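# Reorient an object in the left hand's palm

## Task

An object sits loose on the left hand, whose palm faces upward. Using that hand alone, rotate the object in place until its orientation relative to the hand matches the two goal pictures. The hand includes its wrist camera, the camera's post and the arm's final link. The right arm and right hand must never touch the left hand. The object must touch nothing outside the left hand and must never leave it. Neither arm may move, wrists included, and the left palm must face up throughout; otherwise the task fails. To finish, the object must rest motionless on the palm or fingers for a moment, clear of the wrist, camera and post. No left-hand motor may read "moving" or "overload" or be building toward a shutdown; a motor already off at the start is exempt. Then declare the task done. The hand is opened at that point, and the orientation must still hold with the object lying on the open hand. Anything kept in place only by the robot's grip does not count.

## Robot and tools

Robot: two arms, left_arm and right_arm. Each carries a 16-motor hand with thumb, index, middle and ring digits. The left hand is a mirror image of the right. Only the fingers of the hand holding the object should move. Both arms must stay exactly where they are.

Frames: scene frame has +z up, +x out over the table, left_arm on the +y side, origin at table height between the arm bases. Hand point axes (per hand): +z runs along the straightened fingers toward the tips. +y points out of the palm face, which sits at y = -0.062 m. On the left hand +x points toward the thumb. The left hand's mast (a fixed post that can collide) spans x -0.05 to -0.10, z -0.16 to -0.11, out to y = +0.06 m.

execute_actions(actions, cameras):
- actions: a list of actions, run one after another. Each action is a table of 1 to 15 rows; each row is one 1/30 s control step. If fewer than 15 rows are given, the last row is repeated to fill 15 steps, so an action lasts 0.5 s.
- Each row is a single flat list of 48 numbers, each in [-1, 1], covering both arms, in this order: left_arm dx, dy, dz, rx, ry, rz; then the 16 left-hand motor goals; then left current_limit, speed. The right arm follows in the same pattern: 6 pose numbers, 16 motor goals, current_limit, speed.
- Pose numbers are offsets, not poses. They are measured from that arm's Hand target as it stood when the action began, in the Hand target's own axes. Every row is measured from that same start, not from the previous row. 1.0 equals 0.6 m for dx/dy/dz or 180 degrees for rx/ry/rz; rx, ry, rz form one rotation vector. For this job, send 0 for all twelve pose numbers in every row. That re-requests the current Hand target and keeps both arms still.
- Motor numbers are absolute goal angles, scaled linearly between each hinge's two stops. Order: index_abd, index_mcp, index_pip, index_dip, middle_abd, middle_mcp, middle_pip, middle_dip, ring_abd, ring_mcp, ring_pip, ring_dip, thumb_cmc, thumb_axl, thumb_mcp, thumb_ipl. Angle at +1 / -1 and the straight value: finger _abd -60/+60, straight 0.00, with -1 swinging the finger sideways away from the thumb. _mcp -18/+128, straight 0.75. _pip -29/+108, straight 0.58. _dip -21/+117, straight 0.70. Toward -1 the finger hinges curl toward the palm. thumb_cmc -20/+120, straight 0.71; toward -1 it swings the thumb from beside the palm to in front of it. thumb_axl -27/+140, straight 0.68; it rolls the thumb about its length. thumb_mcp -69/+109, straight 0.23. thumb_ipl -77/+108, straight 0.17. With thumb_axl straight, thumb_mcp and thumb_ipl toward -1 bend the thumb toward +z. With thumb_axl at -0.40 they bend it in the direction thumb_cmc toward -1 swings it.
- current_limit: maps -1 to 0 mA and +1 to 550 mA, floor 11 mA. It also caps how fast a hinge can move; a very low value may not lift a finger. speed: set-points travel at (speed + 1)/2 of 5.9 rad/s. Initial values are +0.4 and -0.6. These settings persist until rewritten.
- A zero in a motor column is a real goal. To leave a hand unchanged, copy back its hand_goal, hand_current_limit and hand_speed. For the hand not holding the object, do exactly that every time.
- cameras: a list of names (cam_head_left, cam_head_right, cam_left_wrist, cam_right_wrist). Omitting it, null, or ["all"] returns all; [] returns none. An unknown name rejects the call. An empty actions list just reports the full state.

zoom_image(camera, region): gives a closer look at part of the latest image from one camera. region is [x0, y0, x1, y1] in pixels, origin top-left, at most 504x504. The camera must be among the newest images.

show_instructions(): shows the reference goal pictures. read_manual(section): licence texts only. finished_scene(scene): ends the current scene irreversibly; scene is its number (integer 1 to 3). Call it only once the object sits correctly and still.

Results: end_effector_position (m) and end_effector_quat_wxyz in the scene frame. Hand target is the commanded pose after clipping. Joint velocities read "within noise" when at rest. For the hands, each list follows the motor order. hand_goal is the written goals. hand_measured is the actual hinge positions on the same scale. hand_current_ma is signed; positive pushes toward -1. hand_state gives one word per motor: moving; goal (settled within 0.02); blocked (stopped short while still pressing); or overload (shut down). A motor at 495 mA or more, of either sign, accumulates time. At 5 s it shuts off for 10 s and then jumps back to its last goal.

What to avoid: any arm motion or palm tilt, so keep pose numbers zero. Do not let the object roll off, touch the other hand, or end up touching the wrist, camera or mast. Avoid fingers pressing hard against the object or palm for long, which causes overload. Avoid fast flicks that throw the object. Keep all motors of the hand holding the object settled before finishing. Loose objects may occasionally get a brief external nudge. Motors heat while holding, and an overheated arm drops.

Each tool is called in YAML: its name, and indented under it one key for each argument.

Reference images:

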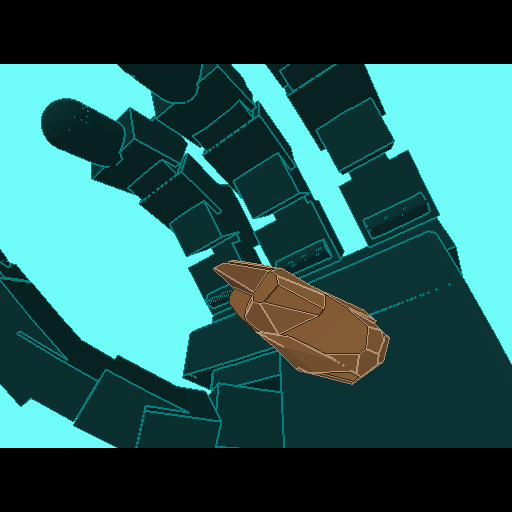

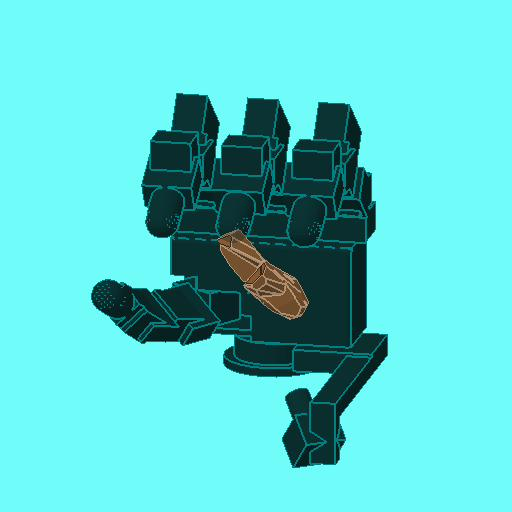

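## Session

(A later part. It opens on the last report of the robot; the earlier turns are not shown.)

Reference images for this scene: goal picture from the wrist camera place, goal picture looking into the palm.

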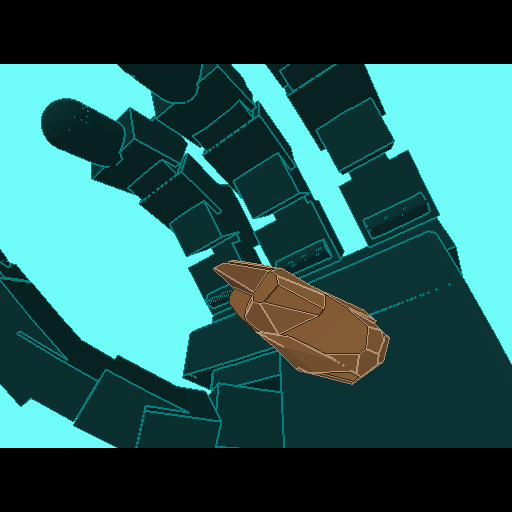

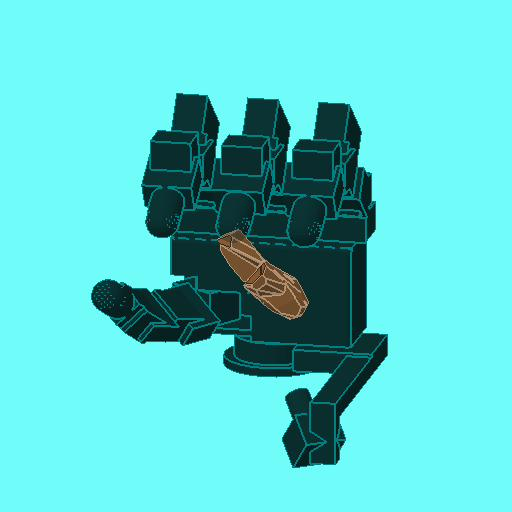

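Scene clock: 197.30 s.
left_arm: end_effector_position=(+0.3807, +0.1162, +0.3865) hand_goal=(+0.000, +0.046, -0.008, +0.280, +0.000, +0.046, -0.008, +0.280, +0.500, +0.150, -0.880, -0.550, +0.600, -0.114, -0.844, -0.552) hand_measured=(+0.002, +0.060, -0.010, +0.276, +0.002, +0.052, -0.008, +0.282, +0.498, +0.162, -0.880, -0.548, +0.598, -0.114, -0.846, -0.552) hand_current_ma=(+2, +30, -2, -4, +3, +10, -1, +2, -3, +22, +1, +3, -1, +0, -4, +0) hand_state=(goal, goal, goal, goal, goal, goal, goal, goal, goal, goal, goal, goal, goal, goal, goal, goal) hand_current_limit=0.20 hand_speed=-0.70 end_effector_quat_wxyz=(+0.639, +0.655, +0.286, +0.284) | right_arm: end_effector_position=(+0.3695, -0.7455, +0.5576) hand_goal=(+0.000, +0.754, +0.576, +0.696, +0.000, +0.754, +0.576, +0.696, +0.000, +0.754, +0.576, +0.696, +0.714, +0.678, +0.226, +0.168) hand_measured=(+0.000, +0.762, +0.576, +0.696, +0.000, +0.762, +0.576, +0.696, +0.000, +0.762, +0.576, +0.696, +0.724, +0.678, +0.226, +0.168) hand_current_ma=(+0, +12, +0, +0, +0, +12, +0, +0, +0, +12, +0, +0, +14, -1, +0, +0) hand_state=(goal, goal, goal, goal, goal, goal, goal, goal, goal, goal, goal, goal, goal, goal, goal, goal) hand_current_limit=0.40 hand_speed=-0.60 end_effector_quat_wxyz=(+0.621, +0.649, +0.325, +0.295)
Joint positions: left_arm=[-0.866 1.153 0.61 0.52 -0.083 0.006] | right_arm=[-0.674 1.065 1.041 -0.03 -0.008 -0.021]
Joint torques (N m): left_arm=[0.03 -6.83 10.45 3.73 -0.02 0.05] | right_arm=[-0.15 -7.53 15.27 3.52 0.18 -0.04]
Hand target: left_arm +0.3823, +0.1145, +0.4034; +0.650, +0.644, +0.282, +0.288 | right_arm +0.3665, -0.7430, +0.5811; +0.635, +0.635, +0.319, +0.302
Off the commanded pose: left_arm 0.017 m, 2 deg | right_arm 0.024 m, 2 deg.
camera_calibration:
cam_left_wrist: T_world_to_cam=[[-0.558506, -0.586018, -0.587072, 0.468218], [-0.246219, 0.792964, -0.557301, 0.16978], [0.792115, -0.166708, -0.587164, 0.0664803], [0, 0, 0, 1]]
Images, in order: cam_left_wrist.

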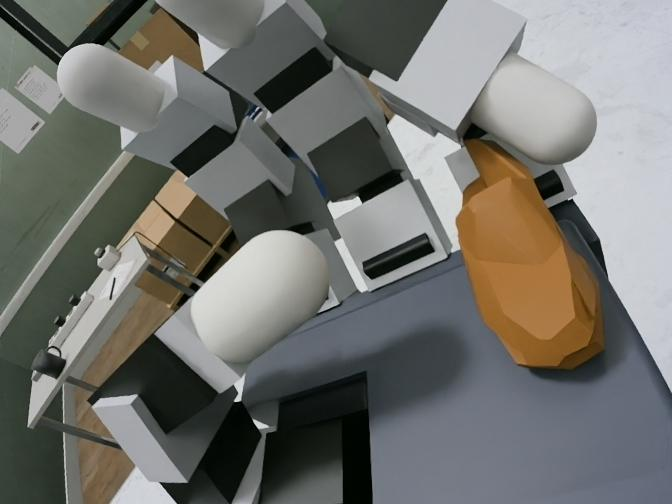

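Good placement, right of the wedge. Sweep left.

execute_actions:
  actions:
    - [[0,0,0,0,0,0,0,0.046,-0.008,0.28,0,0.046,-0.008,0.28,0.2,0.12,-0.88,-0.55,0.6,-0.114,-0.844,-0.552,0.2,-0.8,0,0,0,0,0,0,0,0.754,0.576,0.696,0,0.754,0.576,0.696,0,0.754,0.576,0.696,0.714,0.678,0.226,0.168,0.4,-0.6]]
    - [[0,0,0,0,0,0,0,0.046,-0.008,0.28,0,0.046,-0.008,0.28,-0.1,0.12,-0.88,-0.55,0.6,-0.114,-0.844,-0.552,0.2,-0.8,0,0,0,0,0,0,0,0.754,0.576,0.696,0,0.754,0.576,0.696,0,0.754,0.576,0.696,0.714,0.678,0.226,0.168,0.4,-0.6]]
    - [[0,0,0,0,0,0,0,0.046,-0.008,0.28,0,0.046,-0.008,0.28,-0.35,0.12,-0.88,-0.55,0.6,-0.114,-0.844,-0.552,0.2,-0.8,0,0,0,0,0,0,0,0.754,0.576,0.696,0,0.754,0.576,0.696,0,0.754,0.576,0.696,0.714,0.678,0.226,0.168,0.4,-0.6]]
  cameras: ["cam_left_wrist"]

Scene clock: 203.67 s.
left_arm: end_effector_position=(+0.3807, +0.1162, +0.3865) hand_goal=(+0.000, +0.046, -0.008, +0.280, +0.000, +0.046, -0.008, +0.280, -0.350, +0.120, -0.880, -0.550, +0.600, -0.114, -0.844, -0.552) hand_measured=(+0.002, +0.060, -0.010, +0.276, +0.002, +0.052, -0.008, +0.282, -0.346, +0.132, -0.880, -0.548, +0.598, -0.114, -0.846, -0.552) hand_current_ma=(+2, +30, -2, -4, +3, +10, -1, +2, +3, +21, +0, +2, -1, +0, -4, +0) hand_state=(goal, goal, goal, goal, goal, goal, goal, goal, goal, goal, goal, goal, goal, goal, goal, goal) hand_current_limit=0.20 hand_speed=-0.80 end_effector_quat_wxyz=(+0.639, +0.655, +0.286, +0.284) | right_arm: end_effector_position=(+0.3695, -0.7455, +0.5576) hand_goal=(+0.000, +0.754, +0.576, +0.696, +0.000, +0.754, +0.576, +0.696, +0.000, +0.754, +0.576, +0.696, +0.714, +0.678, +0.226, +0.168) hand_measured=(+0.000, +0.762, +0.576, +0.696, +0.000, +0.762, +0.576, +0.696, +0.000, +0.762, +0.576, +0.696, +0.724, +0.678, +0.226, +0.168) hand_current_ma=(+0, +12, +0, +0, +0, +12, +0, +0, +0, +12, +0, +0, +14, -1, +0, +0) hand_state=(goal, goal, goal, goal, goal, goal, goal, goal, goal, goal, goal, goal, goal, goal, goal, goal) hand_current_limit=0.40 hand_speed=-0.60 end_effector_quat_wxyz=(+0.621, +0.649, +0.325, +0.295)
Joint positions: left_arm=[-0.866 1.153 0.61 0.52 -0.083 0.006] | right_arm=[-0.674 1.065 1.041 -0.03 -0.008 -0.021]
Joint torques (N m): left_arm=[-0.03 -6.83 10.45 3.73 -0.02 0.04] | right_arm=[-0.15 -7.47 15.25 3.52 0.19 -0.04]
Hand target: left_arm +0.3823, +0.1145, +0.4034; +0.650, +0.644, +0.282, +0.288 | right_arm +0.3665, -0.7430, +0.5811; +0.635, +0.635, +0.319, +0.302
Off the commanded pose: left_arm 0.017 m, 2 deg | right_arm 0.024 m, 2 deg.
camera_calibration:
cam_left_wrist: T_world_to_cam=[[-0.558506, -0.586018, -0.587072, 0.468218], [-0.246219, 0.792964, -0.557301, 0.16978], [0.792115, -0.166708, -0.587164, 0.0664803], [0, 0, 0, 1]]
Images, in order: cam_left_wrist.

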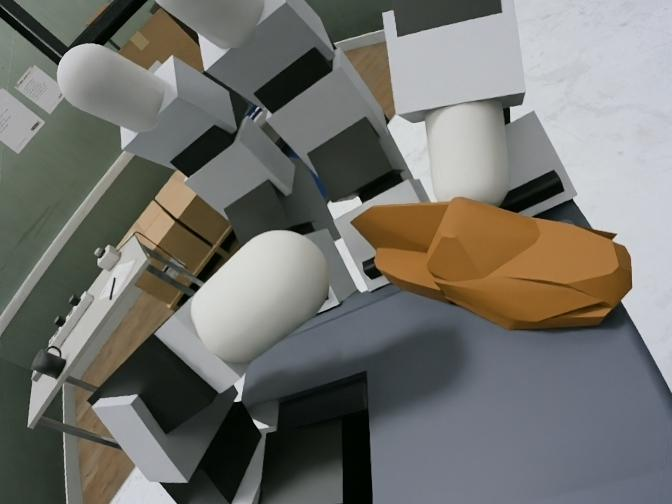

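execute_actions:
  actions:
    - [[0,0,0,0,0,0,0,0.046,-0.008,0.28,0,0.046,-0.008,0.28,-0.3,0.35,-0.7,-0.4,0.7,-0.114,-0.7,-0.5,0.2,-0.7,0,0,0,0,0,0,0,0.754,0.576,0.696,0,0.754,0.576,0.696,0,0.754,0.576,0.696,0.714,0.678,0.226,0.168,0.4,-0.6]]
    - [[0,0,0,0,0,0,0,0.046,-0.008,0.28,0,0.046,-0.008,0.28,-0.1,0.35,-0.2,0.28,0.75,-0.114,-0.5,-0.3,0.2,-0.6,0,0,0,0,0,0,0,0.754,0.576,0.696,0,0.754,0.576,0.696,0,0.754,0.576,0.696,0.714,0.678,0.226,0.168,0.4,-0.6]]
    - [[0,0,0,0,0,0,0,0.046,-0.008,0.28,0,0.046,-0.008,0.28,0,0.2,-0.008,0.28,0.75,-0.114,-0.3,-0.1,0.2,-0.6,0,0,0,0,0,0,0,0.754,0.576,0.696,0,0.754,0.576,0.696,0,0.754,0.576,0.696,0.714,0.678,0.226,0.168,0.4,-0.6]]
  cameras: ["cam_left_wrist","cam_head_left"]

zoom_image:
  camera: "cam_left_wrist"
  region: [340, 180, 660, 360]

zoom_image:
  camera: "cam_head_left"
  region: [330, 210, 440, 320]

Scene clock: 212.47 s.
left_arm: end_effector_position=(+0.3807, +0.1162, +0.3865) hand_goal=(+0.000, +0.046, -0.008, +0.280, +0.000, +0.046, -0.008, +0.280, +0.000, +0.200, -0.008, +0.280, +0.750, -0.114, -0.300, -0.100) hand_measured=(+0.002, +0.060, -0.010, +0.276, +0.002, +0.052, -0.008, +0.282, -0.004, +0.218, -0.010, +0.276, +0.758, -0.114, -0.298, -0.102) hand_current_ma=(+2, +30, -2, -4, +3, +10, -1, +2, -4, +37, -2, -4, +11, +0, +1, -2) hand_state=(goal, goal, goal, goal, goal, goal, goal, goal, goal, goal, goal, goal, goal, goal, goal, goal) hand_current_limit=0.20 hand_speed=-0.60 end_effector_quat_wxyz=(+0.639, +0.655, +0.286, +0.284) | right_arm: end_effector_position=(+0.3695, -0.7455, +0.5576) hand_goal=(+0.000, +0.754, +0.576, +0.696, +0.000, +0.754, +0.576, +0.696, +0.000, +0.754, +0.576, +0.696, +0.714, +0.678, +0.226, +0.168) hand_measured=(+0.000, +0.762, +0.576, +0.696, +0.000, +0.762, +0.576, +0.696, +0.000, +0.762, +0.576, +0.696, +0.724, +0.678, +0.226, +0.168) hand_current_ma=(+0, +12, +0, +0, +0, +12, +0, +0, +0, +12, +0, +0, +14, -1, +0, +0) hand_state=(goal, goal, goal, goal, goal, goal, goal, goal, goal, goal, goal, goal, goal, goal, goal, goal) hand_current_limit=0.40 hand_speed=-0.60 end_effector_quat_wxyz=(+0.621, +0.649, +0.325, +0.295)
Joint positions: left_arm=[-0.866 1.153 0.61 0.52 -0.083 0.006] | right_arm=[-0.674 1.065 1.041 -0.03 -0.008 -0.021]
Joint torques (N m): left_arm=[0.03 -6.77 10.48 3.73 -0.02 0.1] | right_arm=[-0.15 -7.71 15.25 3.52 0.19 -0.04]
Heat: left arm: hottest elbow 48 °C; right arm: hottest elbow 43 °C.
Hand target: left_arm +0.3823, +0.1145, +0.4034; +0.650, +0.644, +0.282, +0.288 | right_arm +0.3665, -0.7430, +0.5811; +0.635, +0.635, +0.319, +0.302
Off the commanded pose: left_arm 0.017 m, 2 deg | right_arm 0.024 m, 2 deg.
camera_calibration:
cam_left_wrist: T_world_to_cam=[[-0.558506, -0.586018, -0.587072, 0.468218], [-0.246219, 0.792964, -0.557301, 0.16978], [0.792115, -0.166708, -0.587164, 0.0664803], [0, 0, 0, 1]]
Images, in order: cam_head_left, cam_left_wrist.

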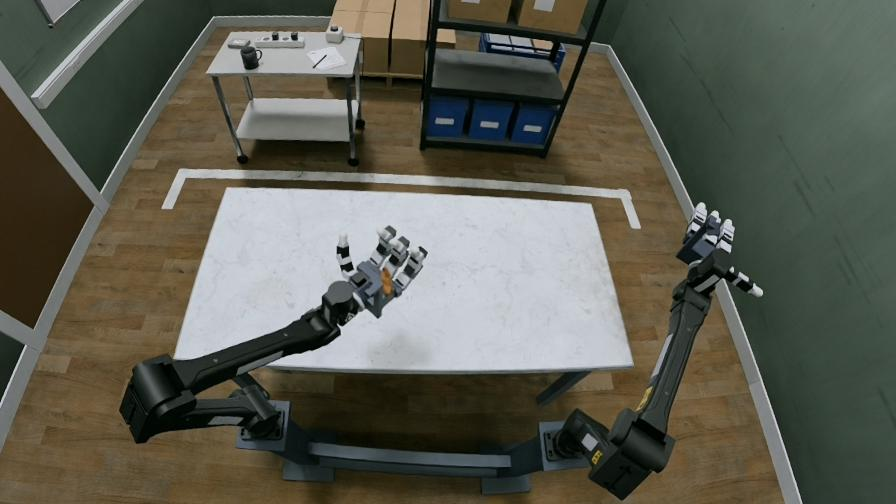

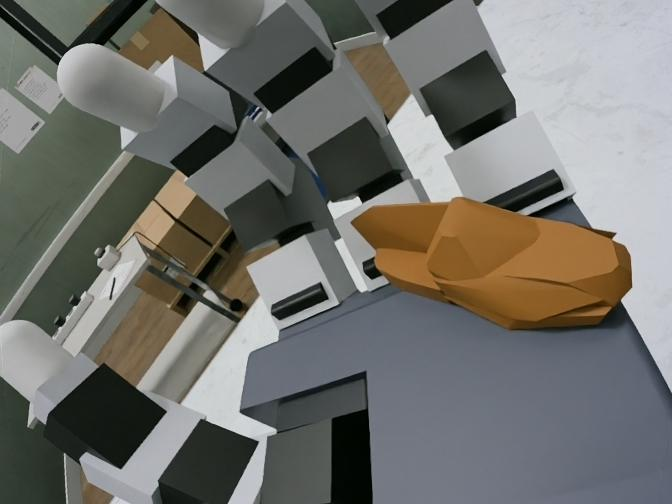

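Scaled by 1.575 from the camera's 672x504 image, which has a finer 960x720 frame.

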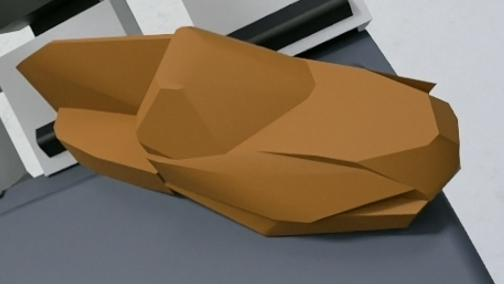

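Scaled by 4.582 from the camera's 896x504 image, which has a finer 1280x720 frame.

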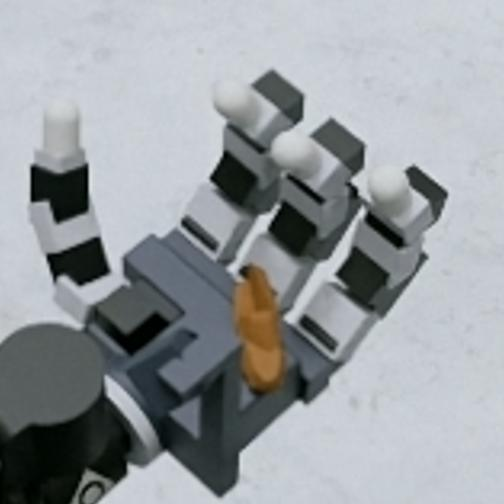

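execute_actions:
  actions:
    - [[0,0,0,0,0,0,0,0.046,-0.008,0.28,0,0.046,-0.008,0.28,0,-0.1,0.2,0.28,0.75,-0.114,-0.3,-0.1,0.2,-0.75,0,0,0,0,0,0,0,0.754,0.576,0.696,0,0.754,0.576,0.696,0,0.754,0.576,0.696,0.714,0.678,0.226,0.168,0.4,-0.6]]
    - [[0,0,0,0,0,0,0,0.046,-0.008,0.28,0,-0.08,0.1,0.28,0,-0.35,0.35,0.28,0.75,-0.114,-0.3,-0.1,0.2,-0.8,0,0,0,0,0,0,0,0.754,0.576,0.696,0,0.754,0.576,0.696,0,0.754,0.576,0.696,0.714,0.678,0.226,0.168,0.4,-0.6]]
    - [[0,0,0,0,0,0,0,0.046,-0.008,0.28,0,-0.2,0.2,0.28,0,-0.47,0.45,0.28,0.75,-0.114,-0.3,-0.1,0.2,-0.8,0,0,0,0,0,0,0,0.754,0.576,0.696,0,0.754,0.576,0.696,0,0.754,0.576,0.696,0.714,0.678,0.226,0.168,0.4,-0.6]]
  cameras: ["cam_left_wrist"]

Scene clock: 225.17 s.
left_arm: end_effector_position=(+0.3807, +0.1162, +0.3865) hand_goal=(+0.000, +0.046, -0.008, +0.280, +0.000, -0.200, +0.200, +0.280, +0.000, -0.470, +0.450, +0.280, +0.750, -0.114, -0.300, -0.100) hand_measured=(+0.002, +0.060, -0.010, +0.276, +0.002, -0.188, +0.198, +0.282, -0.004, -0.466, +0.446, +0.276, +0.758, -0.114, -0.298, -0.102) hand_current_ma=(+2, +30, -2, -4, +3, +24, -3, +2, -4, +6, -4, -4, +11, +0, +1, -2) hand_state=(goal, goal, goal, goal, goal, goal, goal, goal, goal, goal, goal, goal, goal, goal, goal, goal) hand_current_limit=0.20 hand_speed=-0.80 end_effector_quat_wxyz=(+0.639, +0.655, +0.286, +0.284) | right_arm: end_effector_position=(+0.3695, -0.7455, +0.5576) hand_goal=(+0.000, +0.754, +0.576, +0.696, +0.000, +0.754, +0.576, +0.696, +0.000, +0.754, +0.576, +0.696, +0.714, +0.678, +0.226, +0.168) hand_measured=(+0.000, +0.762, +0.576, +0.696, +0.000, +0.762, +0.576, +0.696, +0.000, +0.762, +0.576, +0.696, +0.724, +0.678, +0.226, +0.168) hand_current_ma=(+0, +12, +0, +0, +0, +12, +0, +0, +0, +12, +0, +0, +14, -1, +0, +0) hand_state=(goal, goal, goal, goal, goal, goal, goal, goal, goal, goal, goal, goal, goal, goal, goal, goal) hand_current_limit=0.40 hand_speed=-0.60 end_effector_quat_wxyz=(+0.621, +0.649, +0.325, +0.295)
Joint positions: left_arm=[-0.866 1.153 0.61 0.52 -0.083 0.006] | right_arm=[-0.674 1.065 1.041 -0.03 -0.008 -0.021]
Joint torques (N m): left_arm=[-0.09 -6.77 10.41 3.66 -0.02 0.1] | right_arm=[-0.26 -7.47 15.25 3.54 0.19 -0.04]
Hand target: left_arm +0.3823, +0.1145, +0.4034; +0.650, +0.644, +0.282, +0.288 | right_arm +0.3665, -0.7430, +0.5811; +0.635, +0.635, +0.319, +0.302
Off the commanded pose: left_arm 0.017 m, 2 deg | right_arm 0.024 m, 2 deg.
camera_calibration:
cam_left_wrist: T_world_to_cam=[[-0.558506, -0.586018, -0.587072, 0.468218], [-0.246219, 0.792964, -0.557301, 0.16978], [0.792115, -0.166708, -0.587164, 0.0664803], [0, 0, 0, 1]]
Images, in order: cam_left_wrist.

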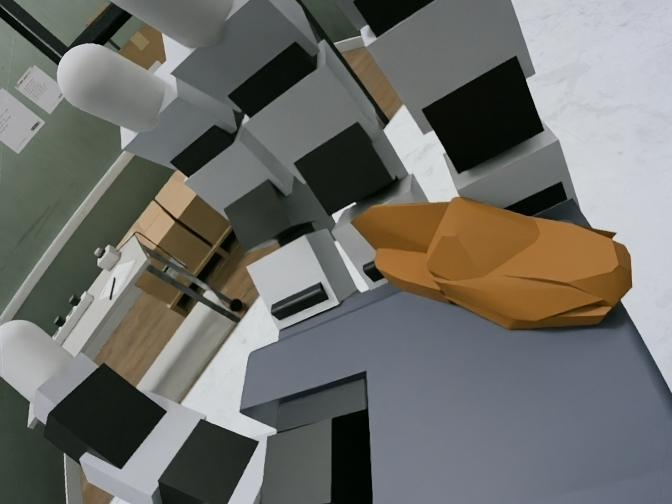

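execute_actions:
  actions:
    - [[0,0,0,0,0,0,0,0.046,-0.008,0.28,0,0.046,-0.008,0.28,0,0,0,0.28,0.75,-0.114,-0.3,-0.1,0.2,-0.6,0,0,0,0,0,0,0,0.754,0.576,0.696,0,0.754,0.576,0.696,0,0.754,0.576,0.696,0.714,0.678,0.226,0.168,0.4,-0.6]]
    - [[0,0,0,0,0,0,0,0.046,-0.008,0.28,0,0.046,-0.008,0.28,0,0.4,-0.5,-0.3,0.75,-0.114,-0.3,-0.1,0.2,-0.5,0,0,0,0,0,0,0,0.754,0.576,0.696,0,0.754,0.576,0.696,0,0.754,0.576,0.696,0.714,0.678,0.226,0.168,0.4,-0.6]]
    - [[0,0,0,0,0,0,0,0.046,-0.008,0.28,0,0.046,-0.008,0.28,0,0.35,-0.9,-0.5,0.75,-0.114,-0.3,-0.1,0.2,-0.5,0,0,0,0,0,0,0,0.754,0.576,0.696,0,0.754,0.576,0.696,0,0.754,0.576,0.696,0.714,0.678,0.226,0.168,0.4,-0.6]]
    - [[0,0,0,0,0,0,0,0.046,-0.008,0.28,0,0.046,-0.008,0.28,0.1,0.1,-0.9,-0.5,0.75,-0.114,-0.3,-0.1,0.2,-0.7,0,0,0,0,0,0,0,0.754,0.576,0.696,0,0.754,0.576,0.696,0,0.754,0.576,0.696,0.714,0.678,0.226,0.168,0.4,-0.6]]
  cameras: ["cam_left_wrist"]

Scene clock: 232.47 s.
left_arm: end_effector_position=(+0.3807, +0.1162, +0.3865) hand_goal=(+0.000, +0.046, -0.008, +0.280, +0.000, +0.046, -0.008, +0.280, +0.100, +0.100, -0.900, -0.500, +0.750, -0.114, -0.300, -0.100) hand_measured=(+0.002, +0.060, -0.010, +0.276, +0.002, +0.050, -0.006, +0.282, +0.096, +0.110, -0.900, -0.498, +0.758, -0.114, -0.298, -0.102) hand_current_ma=(+2, +30, -2, -4, +3, +7, +3, +2, -3, +20, +0, +2, +11, +0, +1, -2) hand_state=(goal, goal, goal, goal, goal, goal, goal, goal, goal, goal, goal, goal, goal, goal, goal, goal) hand_current_limit=0.20 hand_speed=-0.70 end_effector_quat_wxyz=(+0.639, +0.655, +0.286, +0.284) | right_arm: end_effector_position=(+0.3695, -0.7455, +0.5576) hand_goal=(+0.000, +0.754, +0.576, +0.696, +0.000, +0.754, +0.576, +0.696, +0.000, +0.754, +0.576, +0.696, +0.714, +0.678, +0.226, +0.168) hand_measured=(+0.000, +0.762, +0.576, +0.696, +0.000, +0.762, +0.576, +0.696, +0.000, +0.762, +0.576, +0.696, +0.724, +0.678, +0.226, +0.168) hand_current_ma=(+0, +12, +0, +0, +0, +12, +0, +0, +0, +12, +0, +0, +14, -1, +0, +0) hand_state=(goal, goal, goal, goal, goal, goal, goal, goal, goal, goal, goal, goal, goal, goal, goal, goal) hand_current_limit=0.40 hand_speed=-0.60 end_effector_quat_wxyz=(+0.621, +0.649, +0.325, +0.295)
Joint positions: left_arm=[-0.866 1.153 0.61 0.52 -0.083 0.006] | right_arm=[-0.674 1.065 1.041 -0.03 -0.008 -0.021]
Joint torques (N m): left_arm=[0.03 -6.77 10.44 3.71 -0.02 0.11] | right_arm=[-0.21 -7.53 15.24 3.52 0.18 -0.05]
Hand target: left_arm +0.3823, +0.1145, +0.4034; +0.650, +0.644, +0.282, +0.288 | right_arm +0.3665, -0.7430, +0.5811; +0.635, +0.635, +0.319, +0.302
Off the commanded pose: left_arm 0.017 m, 2 deg | right_arm 0.024 m, 2 deg.
camera_calibration:
cam_left_wrist: T_world_to_cam=[[-0.558506, -0.586018, -0.587072, 0.468218], [-0.246219, 0.792964, -0.557301, 0.16978], [0.792115, -0.166708, -0.587164, 0.0664803], [0, 0, 0, 1]]
Images, in order: cam_left_wrist.

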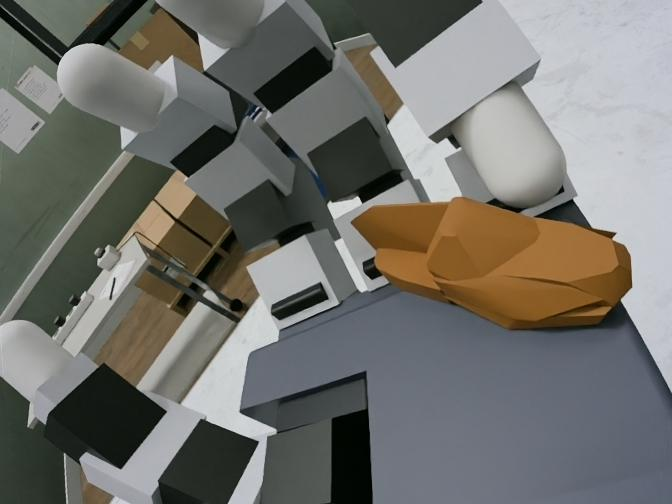

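execute_actions:
  actions:
    - [[0,0,0,0,0,0,0,0.046,-0.008,0.28,0,0.046,-0.008,0.28,0.5,0.05,-0.9,-0.3,0.75,-0.114,-0.3,-0.1,0.2,-0.7,0,0,0,0,0,0,0,0.754,0.576,0.696,0,0.754,0.576,0.696,0,0.754,0.576,0.696,0.714,0.678,0.226,0.168,0.4,-0.6]]
    - [[0,0,0,0,0,0,0,0.046,-0.008,0.28,0,0.046,-0.008,0.28,0.5,-0.08,-0.9,-0.25,0.75,-0.114,-0.3,-0.1,0.2,-0.75,0,0,0,0,0,0,0,0.754,0.576,0.696,0,0.754,0.576,0.696,0,0.754,0.576,0.696,0.714,0.678,0.226,0.168,0.4,-0.6]]
  cameras: ["cam_left_wrist"]

Scene clock: 236.73 s.
left_arm: end_effector_position=(+0.3807, +0.1162, +0.3865) hand_goal=(+0.000, +0.046, -0.008, +0.280, +0.000, +0.046, -0.008, +0.280, +0.500, -0.080, -0.900, -0.250, +0.750, -0.114, -0.300, -0.100) hand_measured=(+0.002, +0.060, -0.010, +0.276, +0.002, +0.050, -0.006, +0.282, +0.498, -0.072, -0.900, -0.254, +0.758, -0.114, -0.298, -0.102) hand_current_ma=(+2, +30, -2, -4, +3, +7, +3, +2, -3, +12, +0, -5, +11, +0, +1, -2) hand_state=(goal, goal, goal, goal, goal, goal, goal, goal, goal, goal, goal, goal, goal, goal, goal, goal) hand_current_limit=0.20 hand_speed=-0.75 end_effector_quat_wxyz=(+0.639, +0.655, +0.286, +0.284) | right_arm: end_effector_position=(+0.3695, -0.7455, +0.5576) hand_goal=(+0.000, +0.754, +0.576, +0.696, +0.000, +0.754, +0.576, +0.696, +0.000, +0.754, +0.576, +0.696, +0.714, +0.678, +0.226, +0.168) hand_measured=(+0.000, +0.762, +0.576, +0.696, +0.000, +0.762, +0.576, +0.696, +0.000, +0.762, +0.576, +0.696, +0.724, +0.678, +0.226, +0.168) hand_current_ma=(+0, +12, +0, +0, +0, +12, +0, +0, +0, +12, +0, +0, +14, -1, +0, +0) hand_state=(goal, goal, goal, goal, goal, goal, goal, goal, goal, goal, goal, goal, goal, goal, goal, goal) hand_current_limit=0.40 hand_speed=-0.60 end_effector_quat_wxyz=(+0.621, +0.649, +0.325, +0.295)
Joint positions: left_arm=[-0.866 1.153 0.61 0.52 -0.083 0.006] | right_arm=[-0.674 1.065 1.041 -0.03 -0.008 -0.021]
Joint torques (N m): left_arm=[-0.03 -6.71 10.45 3.69 -0.03 0.1] | right_arm=[-0.26 -7.53 15.25 3.52 0.19 -0.03]
Hand target: left_arm +0.3823, +0.1145, +0.4034; +0.650, +0.644, +0.282, +0.288 | right_arm +0.3665, -0.7430, +0.5811; +0.635, +0.635, +0.319, +0.302
Off the commanded pose: left_arm 0.017 m, 2 deg | right_arm 0.024 m, 2 deg.
camera_calibration:
cam_left_wrist: T_world_to_cam=[[-0.558506, -0.586018, -0.587072, 0.468218], [-0.246219, 0.792964, -0.557301, 0.16978], [0.792115, -0.166708, -0.587164, 0.0664803], [0, 0, 0, 1]]
Images, in order: cam_left_wrist.

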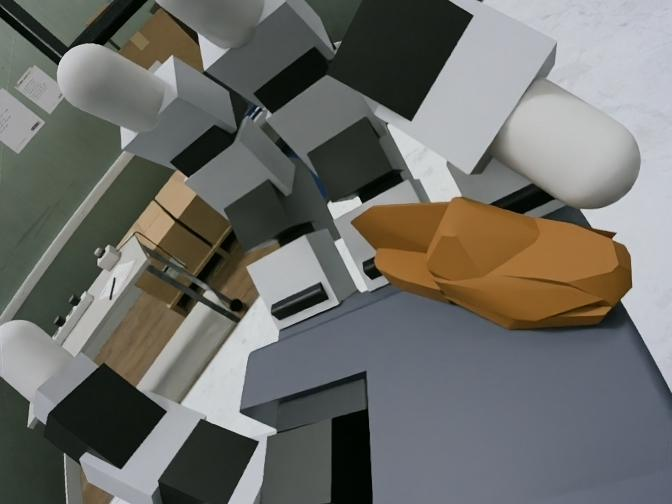

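execute_actions:
  actions:
    - [[0,0,0,0,0,0,0,0.046,-0.008,0.28,0,0.046,-0.008,0.28,0.5,-0.17,-0.9,-0.22,0.75,-0.114,-0.3,-0.1,0.2,-0.75,0,0,0,0,0,0,0,0.754,0.576,0.696,0,0.754,0.576,0.696,0,0.754,0.576,0.696,0.714,0.678,0.226,0.168,0.4,-0.6]]
    - [[0,0,0,0,0,0,0,0.046,-0.008,0.28,0,0.046,-0.008,0.28,0.5,-0.26,-0.9,-0.18,0.75,-0.114,-0.3,-0.1,0.2,-0.75,0,0,0,0,0,0,0,0.754,0.576,0.696,0,0.754,0.576,0.696,0,0.754,0.576,0.696,0.714,0.678,0.226,0.168,0.4,-0.6]]
  cameras: ["cam_left_wrist"]

Scene clock: 241.30 s.
left_arm: end_effector_position=(+0.3807, +0.1162, +0.3865) hand_goal=(+0.000, +0.046, -0.008, +0.280, +0.000, +0.046, -0.008, +0.280, +0.500, -0.260, -0.900, -0.180, +0.750, -0.114, -0.300, -0.100) hand_measured=(+0.002, +0.060, -0.010, +0.276, +0.002, +0.050, -0.006, +0.282, +0.498, -0.256, -0.900, -0.184, +0.758, -0.114, -0.298, -0.102) hand_current_ma=(+2, +30, -2, -4, +3, +7, +3, +2, -3, +7, +0, -4, +11, +0, +1, -2) hand_state=(goal, goal, goal, goal, goal, goal, goal, goal, goal, goal, goal, goal, goal, goal, goal, goal) hand_current_limit=0.20 hand_speed=-0.75 end_effector_quat_wxyz=(+0.639, +0.655, +0.286, +0.284) | right_arm: end_effector_position=(+0.3695, -0.7455, +0.5576) hand_goal=(+0.000, +0.754, +0.576, +0.696, +0.000, +0.754, +0.576, +0.696, +0.000, +0.754, +0.576, +0.696, +0.714, +0.678, +0.226, +0.168) hand_measured=(+0.000, +0.762, +0.576, +0.696, +0.000, +0.762, +0.576, +0.696, +0.000, +0.762, +0.576, +0.696, +0.724, +0.678, +0.226, +0.168) hand_current_ma=(+0, +12, +0, +0, +0, +12, +0, +0, +0, +12, +0, +0, +14, -1, +0, +0) hand_state=(goal, goal, goal, goal, goal, goal, goal, goal, goal, goal, goal, goal, goal, goal, goal, goal) hand_current_limit=0.40 hand_speed=-0.60 end_effector_quat_wxyz=(+0.621, +0.649, +0.325, +0.295)
Joint positions: left_arm=[-0.866 1.153 0.61 0.52 -0.083 0.006] | right_arm=[-0.674 1.065 1.041 -0.03 -0.008 -0.021]
Joint torques (N m): left_arm=[0.09 -6.65 10.45 3.7 -0.02 0.1] | right_arm=[-0.21 -7.53 15.25 3.54 0.18 -0.03]
Hand target: left_arm +0.3823, +0.1145, +0.4034; +0.650, +0.644, +0.282, +0.288 | right_arm +0.3665, -0.7430, +0.5811; +0.635, +0.635, +0.319, +0.302
Off the commanded pose: left_arm 0.017 m, 2 deg | right_arm 0.024 m, 2 deg.
camera_calibration:
cam_left_wrist: T_world_to_cam=[[-0.558506, -0.586018, -0.587072, 0.468218], [-0.246219, 0.792964, -0.557301, 0.16978], [0.792115, -0.166708, -0.587164, 0.0664803], [0, 0, 0, 1]]
Images, in order: cam_left_wrist.

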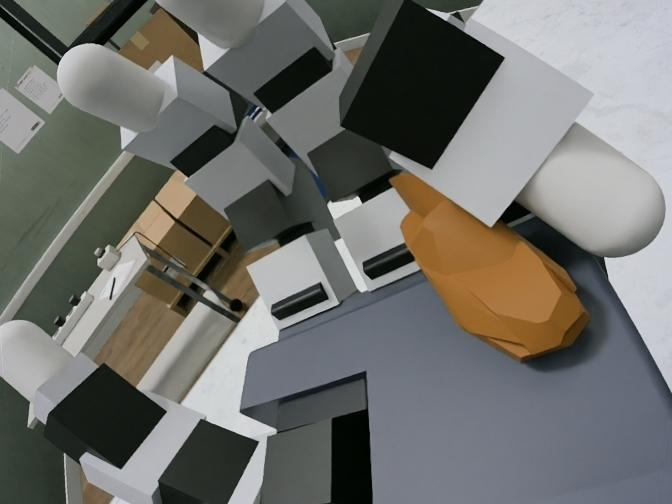

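execute_actions:
  actions:
    - [[0,0,0,0,0,0,0,0.046,-0.008,0.28,0,0.046,-0.008,0.28,0.6,-0.05,-0.9,-0.22,0.75,-0.114,-0.3,-0.1,0.2,-0.7,0,0,0,0,0,0,0,0.754,0.576,0.696,0,0.754,0.576,0.696,0,0.754,0.576,0.696,0.714,0.678,0.226,0.168,0.4,-0.6]]
    - [[0,0,0,0,0,0,0,0.046,-0.008,0.28,0,0.046,-0.008,0.28,0.6,0.15,-0.9,-0.5,0.75,-0.114,-0.3,-0.1,0.2,-0.7,0,0,0,0,0,0,0,0.754,0.576,0.696,0,0.754,0.576,0.696,0,0.754,0.576,0.696,0.714,0.678,0.226,0.168,0.4,-0.6]]
    - [[0,0,0,0,0,0,0,0.046,-0.008,0.28,0,0.046,-0.008,0.28,0.25,0.12,-0.9,-0.55,0.75,-0.114,-0.3,-0.1,0.2,-0.8,0,0,0,0,0,0,0,0.754,0.576,0.696,0,0.754,0.576,0.696,0,0.754,0.576,0.696,0.714,0.678,0.226,0.168,0.4,-0.6]]
  cameras: ["cam_left_wrist"]

Scene clock: 249.73 s.
left_arm: end_effector_position=(+0.3807, +0.1162, +0.3865) hand_goal=(+0.000, +0.046, -0.008, +0.280, +0.000, +0.046, -0.008, +0.280, +0.250, +0.120, -0.900, -0.550, +0.750, -0.114, -0.300, -0.100) hand_measured=(+0.002, +0.060, -0.010, +0.276, +0.002, +0.054, -0.006, +0.282, +0.254, +0.130, -0.902, -0.548, +0.758, -0.114, -0.298, -0.102) hand_current_ma=(+2, +30, -2, -4, +3, +12, +3, +2, +4, +20, -1, +3, +11, +0, +1, -2) hand_state=(goal, goal, goal, goal, goal, goal, goal, goal, goal, goal, goal, goal, goal, goal, goal, goal) hand_current_limit=0.20 hand_speed=-0.80 end_effector_quat_wxyz=(+0.639, +0.655, +0.286, +0.284) | right_arm: end_effector_position=(+0.3695, -0.7455, +0.5576) hand_goal=(+0.000, +0.754, +0.576, +0.696, +0.000, +0.754, +0.576, +0.696, +0.000, +0.754, +0.576, +0.696, +0.714, +0.678, +0.226, +0.168) hand_measured=(+0.000, +0.762, +0.576, +0.696, +0.000, +0.762, +0.576, +0.696, +0.000, +0.762, +0.576, +0.696, +0.724, +0.678, +0.226, +0.168) hand_current_ma=(+0, +12, +0, +0, +0, +12, +0, +0, +0, +12, +0, +0, +14, -1, +0, +0) hand_state=(goal, goal, goal, goal, goal, goal, goal, goal, goal, goal, goal, goal, goal, goal, goal, goal) hand_current_limit=0.40 hand_speed=-0.60 end_effector_quat_wxyz=(+0.621, +0.649, +0.325, +0.295)
Joint positions: left_arm=[-0.866 1.153 0.61 0.52 -0.083 0.006] | right_arm=[-0.674 1.065 1.041 -0.03 -0.008 -0.021]
Joint torques (N m): left_arm=[0.03 -6.77 10.47 3.74 -0.02 0.1] | right_arm=[-0.21 -7.47 15.23 3.52 0.18 -0.03]
Hand target: left_arm +0.3823, +0.1145, +0.4034; +0.650, +0.644, +0.282, +0.288 | right_arm +0.3665, -0.7430, +0.5811; +0.635, +0.635, +0.319, +0.302
Off the commanded pose: left_arm 0.017 m, 2 deg | right_arm 0.024 m, 2 deg.
camera_calibration:
cam_left_wrist: T_world_to_cam=[[-0.558506, -0.586018, -0.587072, 0.468218], [-0.246219, 0.792964, -0.557301, 0.16978], [0.792115, -0.166708, -0.587164, 0.0664803], [0, 0, 0, 1]]
Images, in order: cam_left_wrist.

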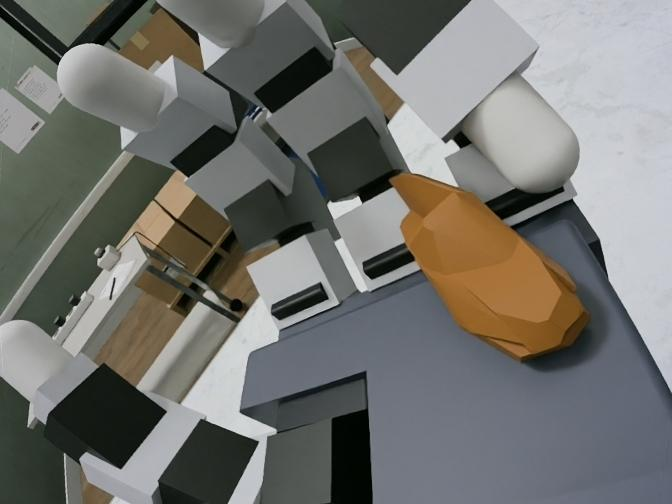

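execute_actions:
  actions:
    - [[0,0,0,0,0,0,0,0.046,-0.008,0.28,0,0.046,-0.008,0.28,0.0,0.11,-0.9,-0.55,0.75,-0.114,-0.3,-0.1,0.2,-0.8,0,0,0,0,0,0,0,0.754,0.576,0.696,0,0.754,0.576,0.696,0,0.754,0.576,0.696,0.714,0.678,0.226,0.168,0.4,-0.6]]
    - [[0,0,0,0,0,0,0,0.046,-0.008,0.28,0,0.046,-0.008,0.28,-0.2,0.11,-0.9,-0.55,0.75,-0.114,-0.3,-0.1,0.2,-0.8,0,0,0,0,0,0,0,0.754,0.576,0.696,0,0.754,0.576,0.696,0,0.754,0.576,0.696,0.714,0.678,0.226,0.168,0.4,-0.6]]
  cameras: ["cam_left_wrist"]

Scene clock: 253.77 s.
left_arm: end_effector_position=(+0.3807, +0.1162, +0.3865) hand_goal=(+0.000, +0.046, -0.008, +0.280, +0.000, +0.046, -0.008, +0.280, -0.200, +0.110, -0.900, -0.550, +0.750, -0.114, -0.300, -0.100) hand_measured=(+0.002, +0.060, -0.010, +0.276, +0.002, +0.054, -0.006, +0.282, -0.196, +0.120, -0.902, -0.548, +0.758, -0.114, -0.298, -0.102) hand_current_ma=(+2, +30, -2, -4, +3, +12, +3, +2, +3, +20, -1, +2, +11, +0, +1, -2) hand_state=(goal, goal, goal, goal, goal, goal, goal, goal, goal, goal, goal, goal, goal, goal, goal, goal) hand_current_limit=0.20 hand_speed=-0.80 end_effector_quat_wxyz=(+0.639, +0.655, +0.286, +0.284) | right_arm: end_effector_position=(+0.3695, -0.7455, +0.5576) hand_goal=(+0.000, +0.754, +0.576, +0.696, +0.000, +0.754, +0.576, +0.696, +0.000, +0.754, +0.576, +0.696, +0.714, +0.678, +0.226, +0.168) hand_measured=(+0.000, +0.762, +0.576, +0.696, +0.000, +0.762, +0.576, +0.696, +0.000, +0.762, +0.576, +0.696, +0.724, +0.678, +0.226, +0.168) hand_current_ma=(+0, +12, +0, +0, +0, +12, +0, +0, +0, +12, +0, +0, +14, -1, +0, +0) hand_state=(goal, goal, goal, goal, goal, goal, goal, goal, goal, goal, goal, goal, goal, goal, goal, goal) hand_current_limit=0.40 hand_speed=-0.60 end_effector_quat_wxyz=(+0.621, +0.649, +0.325, +0.295)
Joint positions: left_arm=[-0.866 1.153 0.61 0.52 -0.083 0.006] | right_arm=[-0.674 1.065 1.041 -0.03 -0.008 -0.021]
Joint torques (N m): left_arm=[0.03 -6.71 10.43 3.71 -0.02 0.09] | right_arm=[-0.15 -7.47 15.27 3.52 0.18 -0.04]
Hand target: left_arm +0.3823, +0.1145, +0.4034; +0.650, +0.644, +0.282, +0.288 | right_arm +0.3665, -0.7430, +0.5811; +0.635, +0.635, +0.319, +0.302
Off the commanded pose: left_arm 0.017 m, 2 deg | right_arm 0.024 m, 2 deg.
camera_calibration:
cam_left_wrist: T_world_to_cam=[[-0.558506, -0.586018, -0.587072, 0.468218], [-0.246219, 0.792964, -0.557301, 0.16978], [0.792115, -0.166708, -0.587164, 0.0664803], [0, 0, 0, 1]]
Images, in order: cam_left_wrist.

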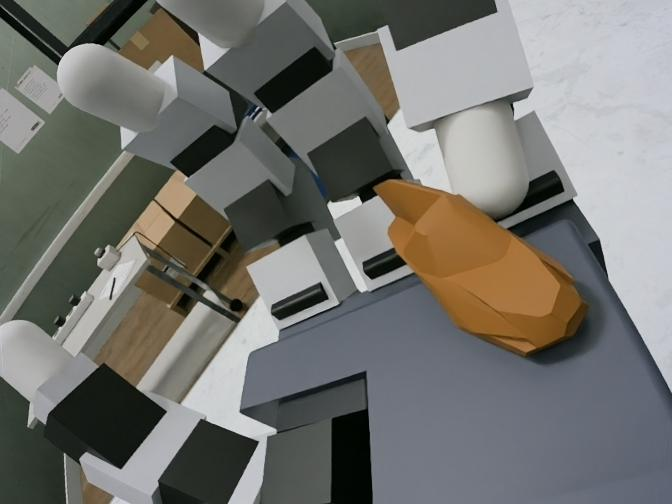

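execute_actions:
  actions:
    - [[0,0,0,0,0,0,0,0.046,-0.008,0.28,0,0.046,-0.008,0.28,-0.38,0.11,-0.9,-0.55,0.75,-0.114,-0.3,-0.1,0.2,-0.8,0,0,0,0,0,0,0,0.754,0.576,0.696,0,0.754,0.576,0.696,0,0.754,0.576,0.696,0.714,0.678,0.226,0.168,0.4,-0.6]]
  cameras: ["cam_left_wrist"]

Scene clock: 256.47 s.
left_arm: end_effector_position=(+0.3807, +0.1162, +0.3865) hand_goal=(+0.000, +0.046, -0.008, +0.280, +0.000, +0.046, -0.008, +0.280, -0.380, +0.110, -0.900, -0.550, +0.750, -0.114, -0.300, -0.100) hand_measured=(+0.002, +0.060, -0.010, +0.276, +0.002, +0.054, -0.006, +0.282, -0.376, +0.120, -0.902, -0.548, +0.758, -0.114, -0.298, -0.102) hand_current_ma=(+2, +30, -2, -4, +3, +12, +3, +2, +3, +20, -1, +2, +11, +0, +1, -2) hand_state=(goal, goal, goal, goal, goal, goal, goal, goal, goal, goal, goal, goal, goal, goal, goal, goal) hand_current_limit=0.20 hand_speed=-0.80 end_effector_quat_wxyz=(+0.639, +0.655, +0.286, +0.284) | right_arm: end_effector_position=(+0.3695, -0.7455, +0.5576) hand_goal=(+0.000, +0.754, +0.576, +0.696, +0.000, +0.754, +0.576, +0.696, +0.000, +0.754, +0.576, +0.696, +0.714, +0.678, +0.226, +0.168) hand_measured=(+0.000, +0.762, +0.576, +0.696, +0.000, +0.762, +0.576, +0.696, +0.000, +0.762, +0.576, +0.696, +0.724, +0.678, +0.226, +0.168) hand_current_ma=(+0, +12, +0, +0, +0, +12, +0, +0, +0, +12, +0, +0, +14, -1, +0, +0) hand_state=(goal, goal, goal, goal, goal, goal, goal, goal, goal, goal, goal, goal, goal, goal, goal, goal) hand_current_limit=0.40 hand_speed=-0.60 end_effector_quat_wxyz=(+0.621, +0.649, +0.325, +0.295)
Joint positions: left_arm=[-0.866 1.153 0.61 0.52 -0.083 0.006] | right_arm=[-0.674 1.065 1.041 -0.03 -0.008 -0.021]
Joint torques (N m): left_arm=[0.03 -6.71 10.45 3.73 -0.03 0.09] | right_arm=[-0.26 -7.53 15.28 3.55 0.18 -0.04]
Hand target: left_arm +0.3823, +0.1145, +0.4034; +0.650, +0.644, +0.282, +0.288 | right_arm +0.3665, -0.7430, +0.5811; +0.635, +0.635, +0.319, +0.302
Off the commanded pose: left_arm 0.017 m, 2 deg | right_arm 0.024 m, 2 deg.
camera_calibration:
cam_left_wrist: T_world_to_cam=[[-0.558506, -0.586018, -0.587072, 0.468218], [-0.246219, 0.792964, -0.557301, 0.16978], [0.792115, -0.166708, -0.587164, 0.0664803], [0, 0, 0, 1]]
Images, in order: cam_left_wrist.

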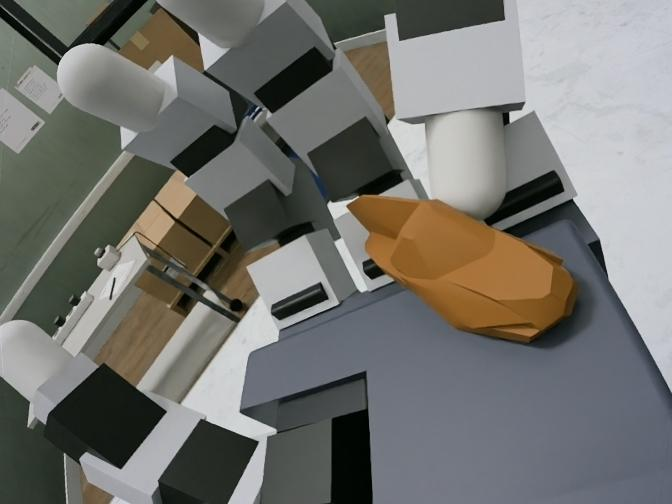

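execute_actions:
  actions:
    - [[0,0,0,0,0,0,0,0.046,-0.008,0.28,0,0.046,-0.008,0.28,-0.46,0.11,-0.9,-0.55,0.75,-0.114,-0.3,-0.1,0.2,-0.85,0,0,0,0,0,0,0,0.754,0.576,0.696,0,0.754,0.576,0.696,0,0.754,0.576,0.696,0.714,0.678,0.226,0.168,0.4,-0.6]]
  cameras: ["cam_left_wrist"]

Scene clock: 265.10 s.
left_arm: end_effector_position=(+0.3807, +0.1162, +0.3865) hand_goal=(+0.000, +0.046, -0.008, +0.280, +0.000, +0.046, -0.008, +0.280, -0.460, +0.110, -0.900, -0.550, +0.750, -0.114, -0.300, -0.100) hand_measured=(+0.002, +0.060, -0.010, +0.276, +0.002, +0.054, -0.006, +0.282, -0.456, +0.120, -0.902, -0.548, +0.758, -0.114, -0.298, -0.102) hand_current_ma=(+2, +30, -2, -4, +3, +12, +3, +2, +3, +20, -1, +2, +11, +0, +1, -2) hand_state=(goal, goal, goal, goal, goal, goal, goal, goal, goal, goal, goal, goal, goal, goal, goal, goal) hand_current_limit=0.20 hand_speed=-0.85 end_effector_quat_wxyz=(+0.639, +0.655, +0.286, +0.284) | right_arm: end_effector_position=(+0.3695, -0.7455, +0.5576) hand_goal=(+0.000, +0.754, +0.576, +0.696, +0.000, +0.754, +0.576, +0.696, +0.000, +0.754, +0.576, +0.696, +0.714, +0.678, +0.226, +0.168) hand_measured=(+0.000, +0.762, +0.576, +0.696, +0.000, +0.762, +0.576, +0.696, +0.000, +0.762, +0.576, +0.696, +0.724, +0.678, +0.226, +0.168) hand_current_ma=(+0, +12, +0, +0, +0, +12, +0, +0, +0, +12, +0, +0, +14, -1, +0, +0) hand_state=(goal, goal, goal, goal, goal, goal, goal, goal, goal, goal, goal, goal, goal, goal, goal, goal) hand_current_limit=0.40 hand_speed=-0.60 end_effector_quat_wxyz=(+0.621, +0.649, +0.325, +0.295)
Joint positions: left_arm=[-0.866 1.153 0.61 0.52 -0.083 0.006] | right_arm=[-0.674 1.065 1.041 -0.03 -0.008 -0.021]
Joint torques (N m): left_arm=[0.09 -6.77 10.45 3.71 -0.02 0.09] | right_arm=[-0.26 -7.59 15.24 3.55 0.19 -0.04]
Hand target: left_arm +0.3823, +0.1145, +0.4034; +0.650, +0.644, +0.282, +0.288 | right_arm +0.3665, -0.7430, +0.5811; +0.635, +0.635, +0.319, +0.302
Off the commanded pose: left_arm 0.017 m, 2 deg | right_arm 0.024 m, 2 deg.
camera_calibration:
cam_left_wrist: T_world_to_cam=[[-0.558506, -0.586018, -0.587072, 0.468218], [-0.246219, 0.792964, -0.557301, 0.16978], [0.792115, -0.166708, -0.587164, 0.0664803], [0, 0, 0, 1]]
Images, in order: cam_left_wrist.

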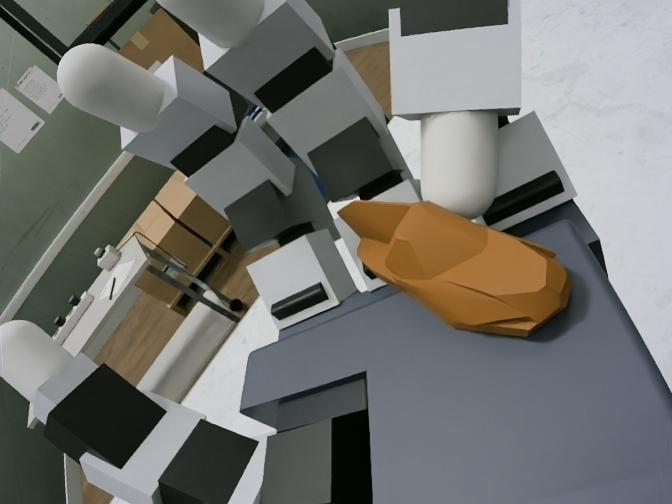

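execute_actions:
  actions:
    - [[0,0,0,0,0,0,0,0.046,-0.008,0.28,0,0.046,-0.008,0.28,-0.4,0.35,-0.7,-0.4,0.7,-0.114,-0.3,-0.1,0.2,-0.7,0,0,0,0,0,0,0,0.754,0.576,0.696,0,0.754,0.576,0.696,0,0.754,0.576,0.696,0.714,0.678,0.226,0.168,0.4,-0.6]]
    - [[0,0,0,0,0,0,0,0.046,-0.008,0.28,0,0.046,-0.008,0.28,-0.1,0.35,-0.2,0.28,0.5,0,-0.1,-0.018,0.2,-0.6,0,0,0,0,0,0,0,0.754,0.576,0.696,0,0.754,0.576,0.696,0,0.754,0.576,0.696,0.714,0.678,0.226,0.168,0.4,-0.6]]
    - [[0,0,0,0,0,0,0,0.046,-0.008,0.28,0,0.046,-0.008,0.28,0,0.046,-0.008,0.28,-0.104,0.266,0.032,-0.018,0.2,-0.6,0,0,0,0,0,0,0,0.754,0.576,0.696,0,0.754,0.576,0.696,0,0.754,0.576,0.696,0.714,0.678,0.226,0.168,0.4,-0.6]]
    - [[0,0,0,0,0,0,0,0.046,-0.008,0.28,0,0.046,-0.008,0.28,0,0.046,-0.008,0.28,-0.104,0.266,0.032,-0.018,0.2,-0.6,0,0,0,0,0,0,0,0.754,0.576,0.696,0,0.754,0.576,0.696,0,0.754,0.576,0.696,0.714,0.678,0.226,0.168,0.4,-0.6]]
  cameras: ["cam_left_wrist","cam_head_left"]

zoom_image:
  camera: "cam_head_left"
  region: [360, 250, 410, 300]

zoom_image:
  camera: "cam_left_wrist"
  region: [300, 160, 640, 380]

Scene clock: 276.03 s.
left_arm: end_effector_position=(+0.3807, +0.1162, +0.3865) hand_goal=(+0.000, +0.046, -0.008, +0.280, +0.000, +0.046, -0.008, +0.280, +0.000, +0.046, -0.008, +0.280, -0.104, +0.266, +0.032, -0.018) hand_measured=(+0.002, +0.060, -0.010, +0.276, +0.002, +0.054, -0.006, +0.282, -0.004, +0.060, -0.010, +0.276, -0.092, +0.266, +0.032, -0.020) hand_current_ma=(+2, +30, -2, -4, +3, +12, +3, +2, -3, +28, -3, -4, +23, -1, +0, -2) hand_state=(goal, goal, goal, goal, goal, goal, goal, goal, goal, goal, goal, goal, goal, goal, goal, goal) hand_current_limit=0.20 hand_speed=-0.60 end_effector_quat_wxyz=(+0.639, +0.655, +0.286, +0.284) | right_arm: end_effector_position=(+0.3695, -0.7455, +0.5576) hand_goal=(+0.000, +0.754, +0.576, +0.696, +0.000, +0.754, +0.576, +0.696, +0.000, +0.754, +0.576, +0.696, +0.714, +0.678, +0.226, +0.168) hand_measured=(+0.000, +0.762, +0.576, +0.696, +0.000, +0.762, +0.576, +0.696, +0.000, +0.762, +0.576, +0.696, +0.724, +0.678, +0.226, +0.168) hand_current_ma=(+0, +12, +0, +0, +0, +12, +0, +0, +0, +12, +0, +0, +14, -1, +0, +0) hand_state=(goal, goal, goal, goal, goal, goal, goal, goal, goal, goal, goal, goal, goal, goal, goal, goal) hand_current_limit=0.40 hand_speed=-0.60 end_effector_quat_wxyz=(+0.621, +0.649, +0.325, +0.295)
Joint positions: left_arm=[-0.866 1.153 0.61 0.52 -0.083 0.006] | right_arm=[-0.674 1.065 1.041 -0.03 -0.008 -0.021]
Joint torques (N m): left_arm=[-0.09 -6.77 10.5 3.75 -0.03 0.07] | right_arm=[-0.21 -7.53 15.24 3.56 0.18 -0.04]
Hand target: left_arm +0.3823, +0.1145, +0.4034; +0.650, +0.644, +0.282, +0.288 | right_arm +0.3665, -0.7430, +0.5811; +0.635, +0.635, +0.319, +0.302
Off the commanded pose: left_arm 0.017 m, 2 deg | right_arm 0.024 m, 2 deg.
camera_calibration:
cam_left_wrist: T_world_to_cam=[[-0.558506, -0.586018, -0.587072, 0.468218], [-0.246219, 0.792964, -0.557301, 0.16978], [0.792115, -0.166708, -0.587164, 0.0664803], [0, 0, 0, 1]]
Images, in order: cam_head_left, cam_left_wrist.

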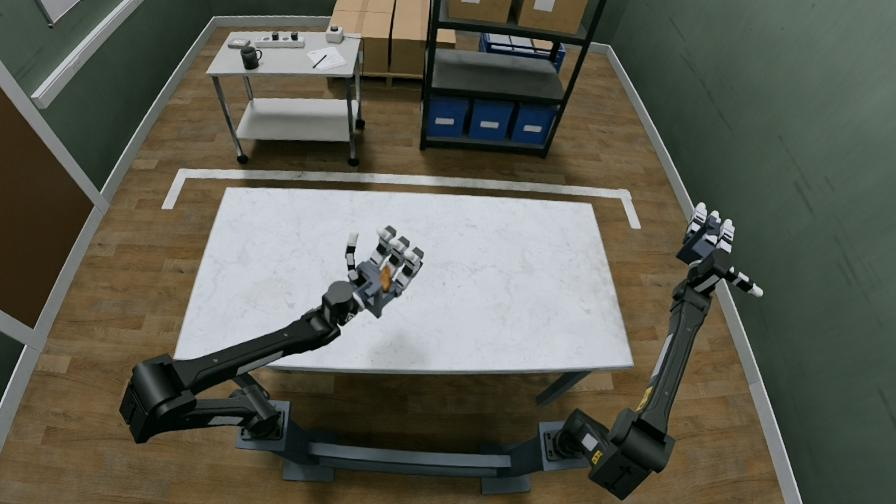

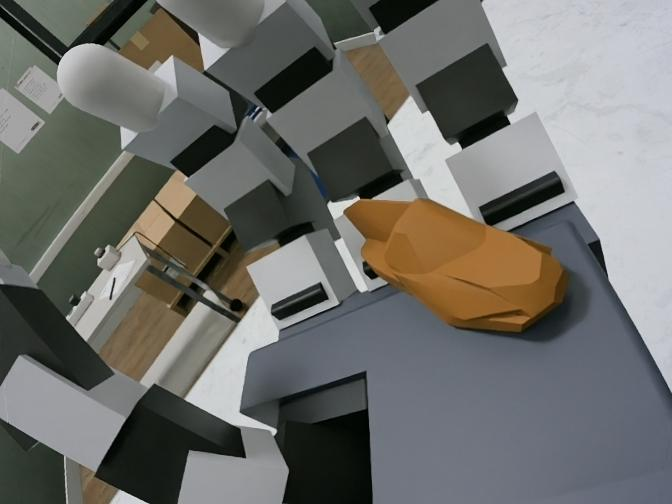

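Scaled by 10.080 from the camera's 896x504 image, which has a finer 1280x720 frame.

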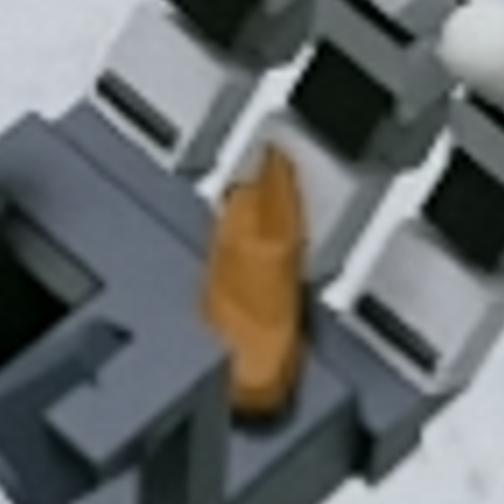

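Scaled by 1.482 from the camera's 672x504 image, which has a finer 960x720 frame.

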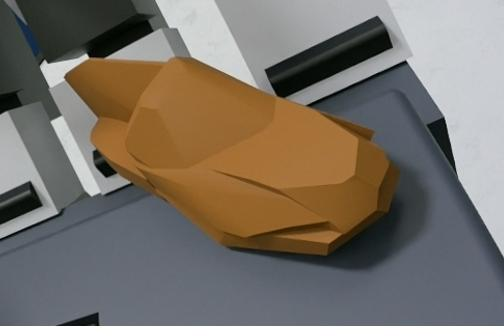

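finished_scene:
  scene: 2

The scene is finished: the task was done.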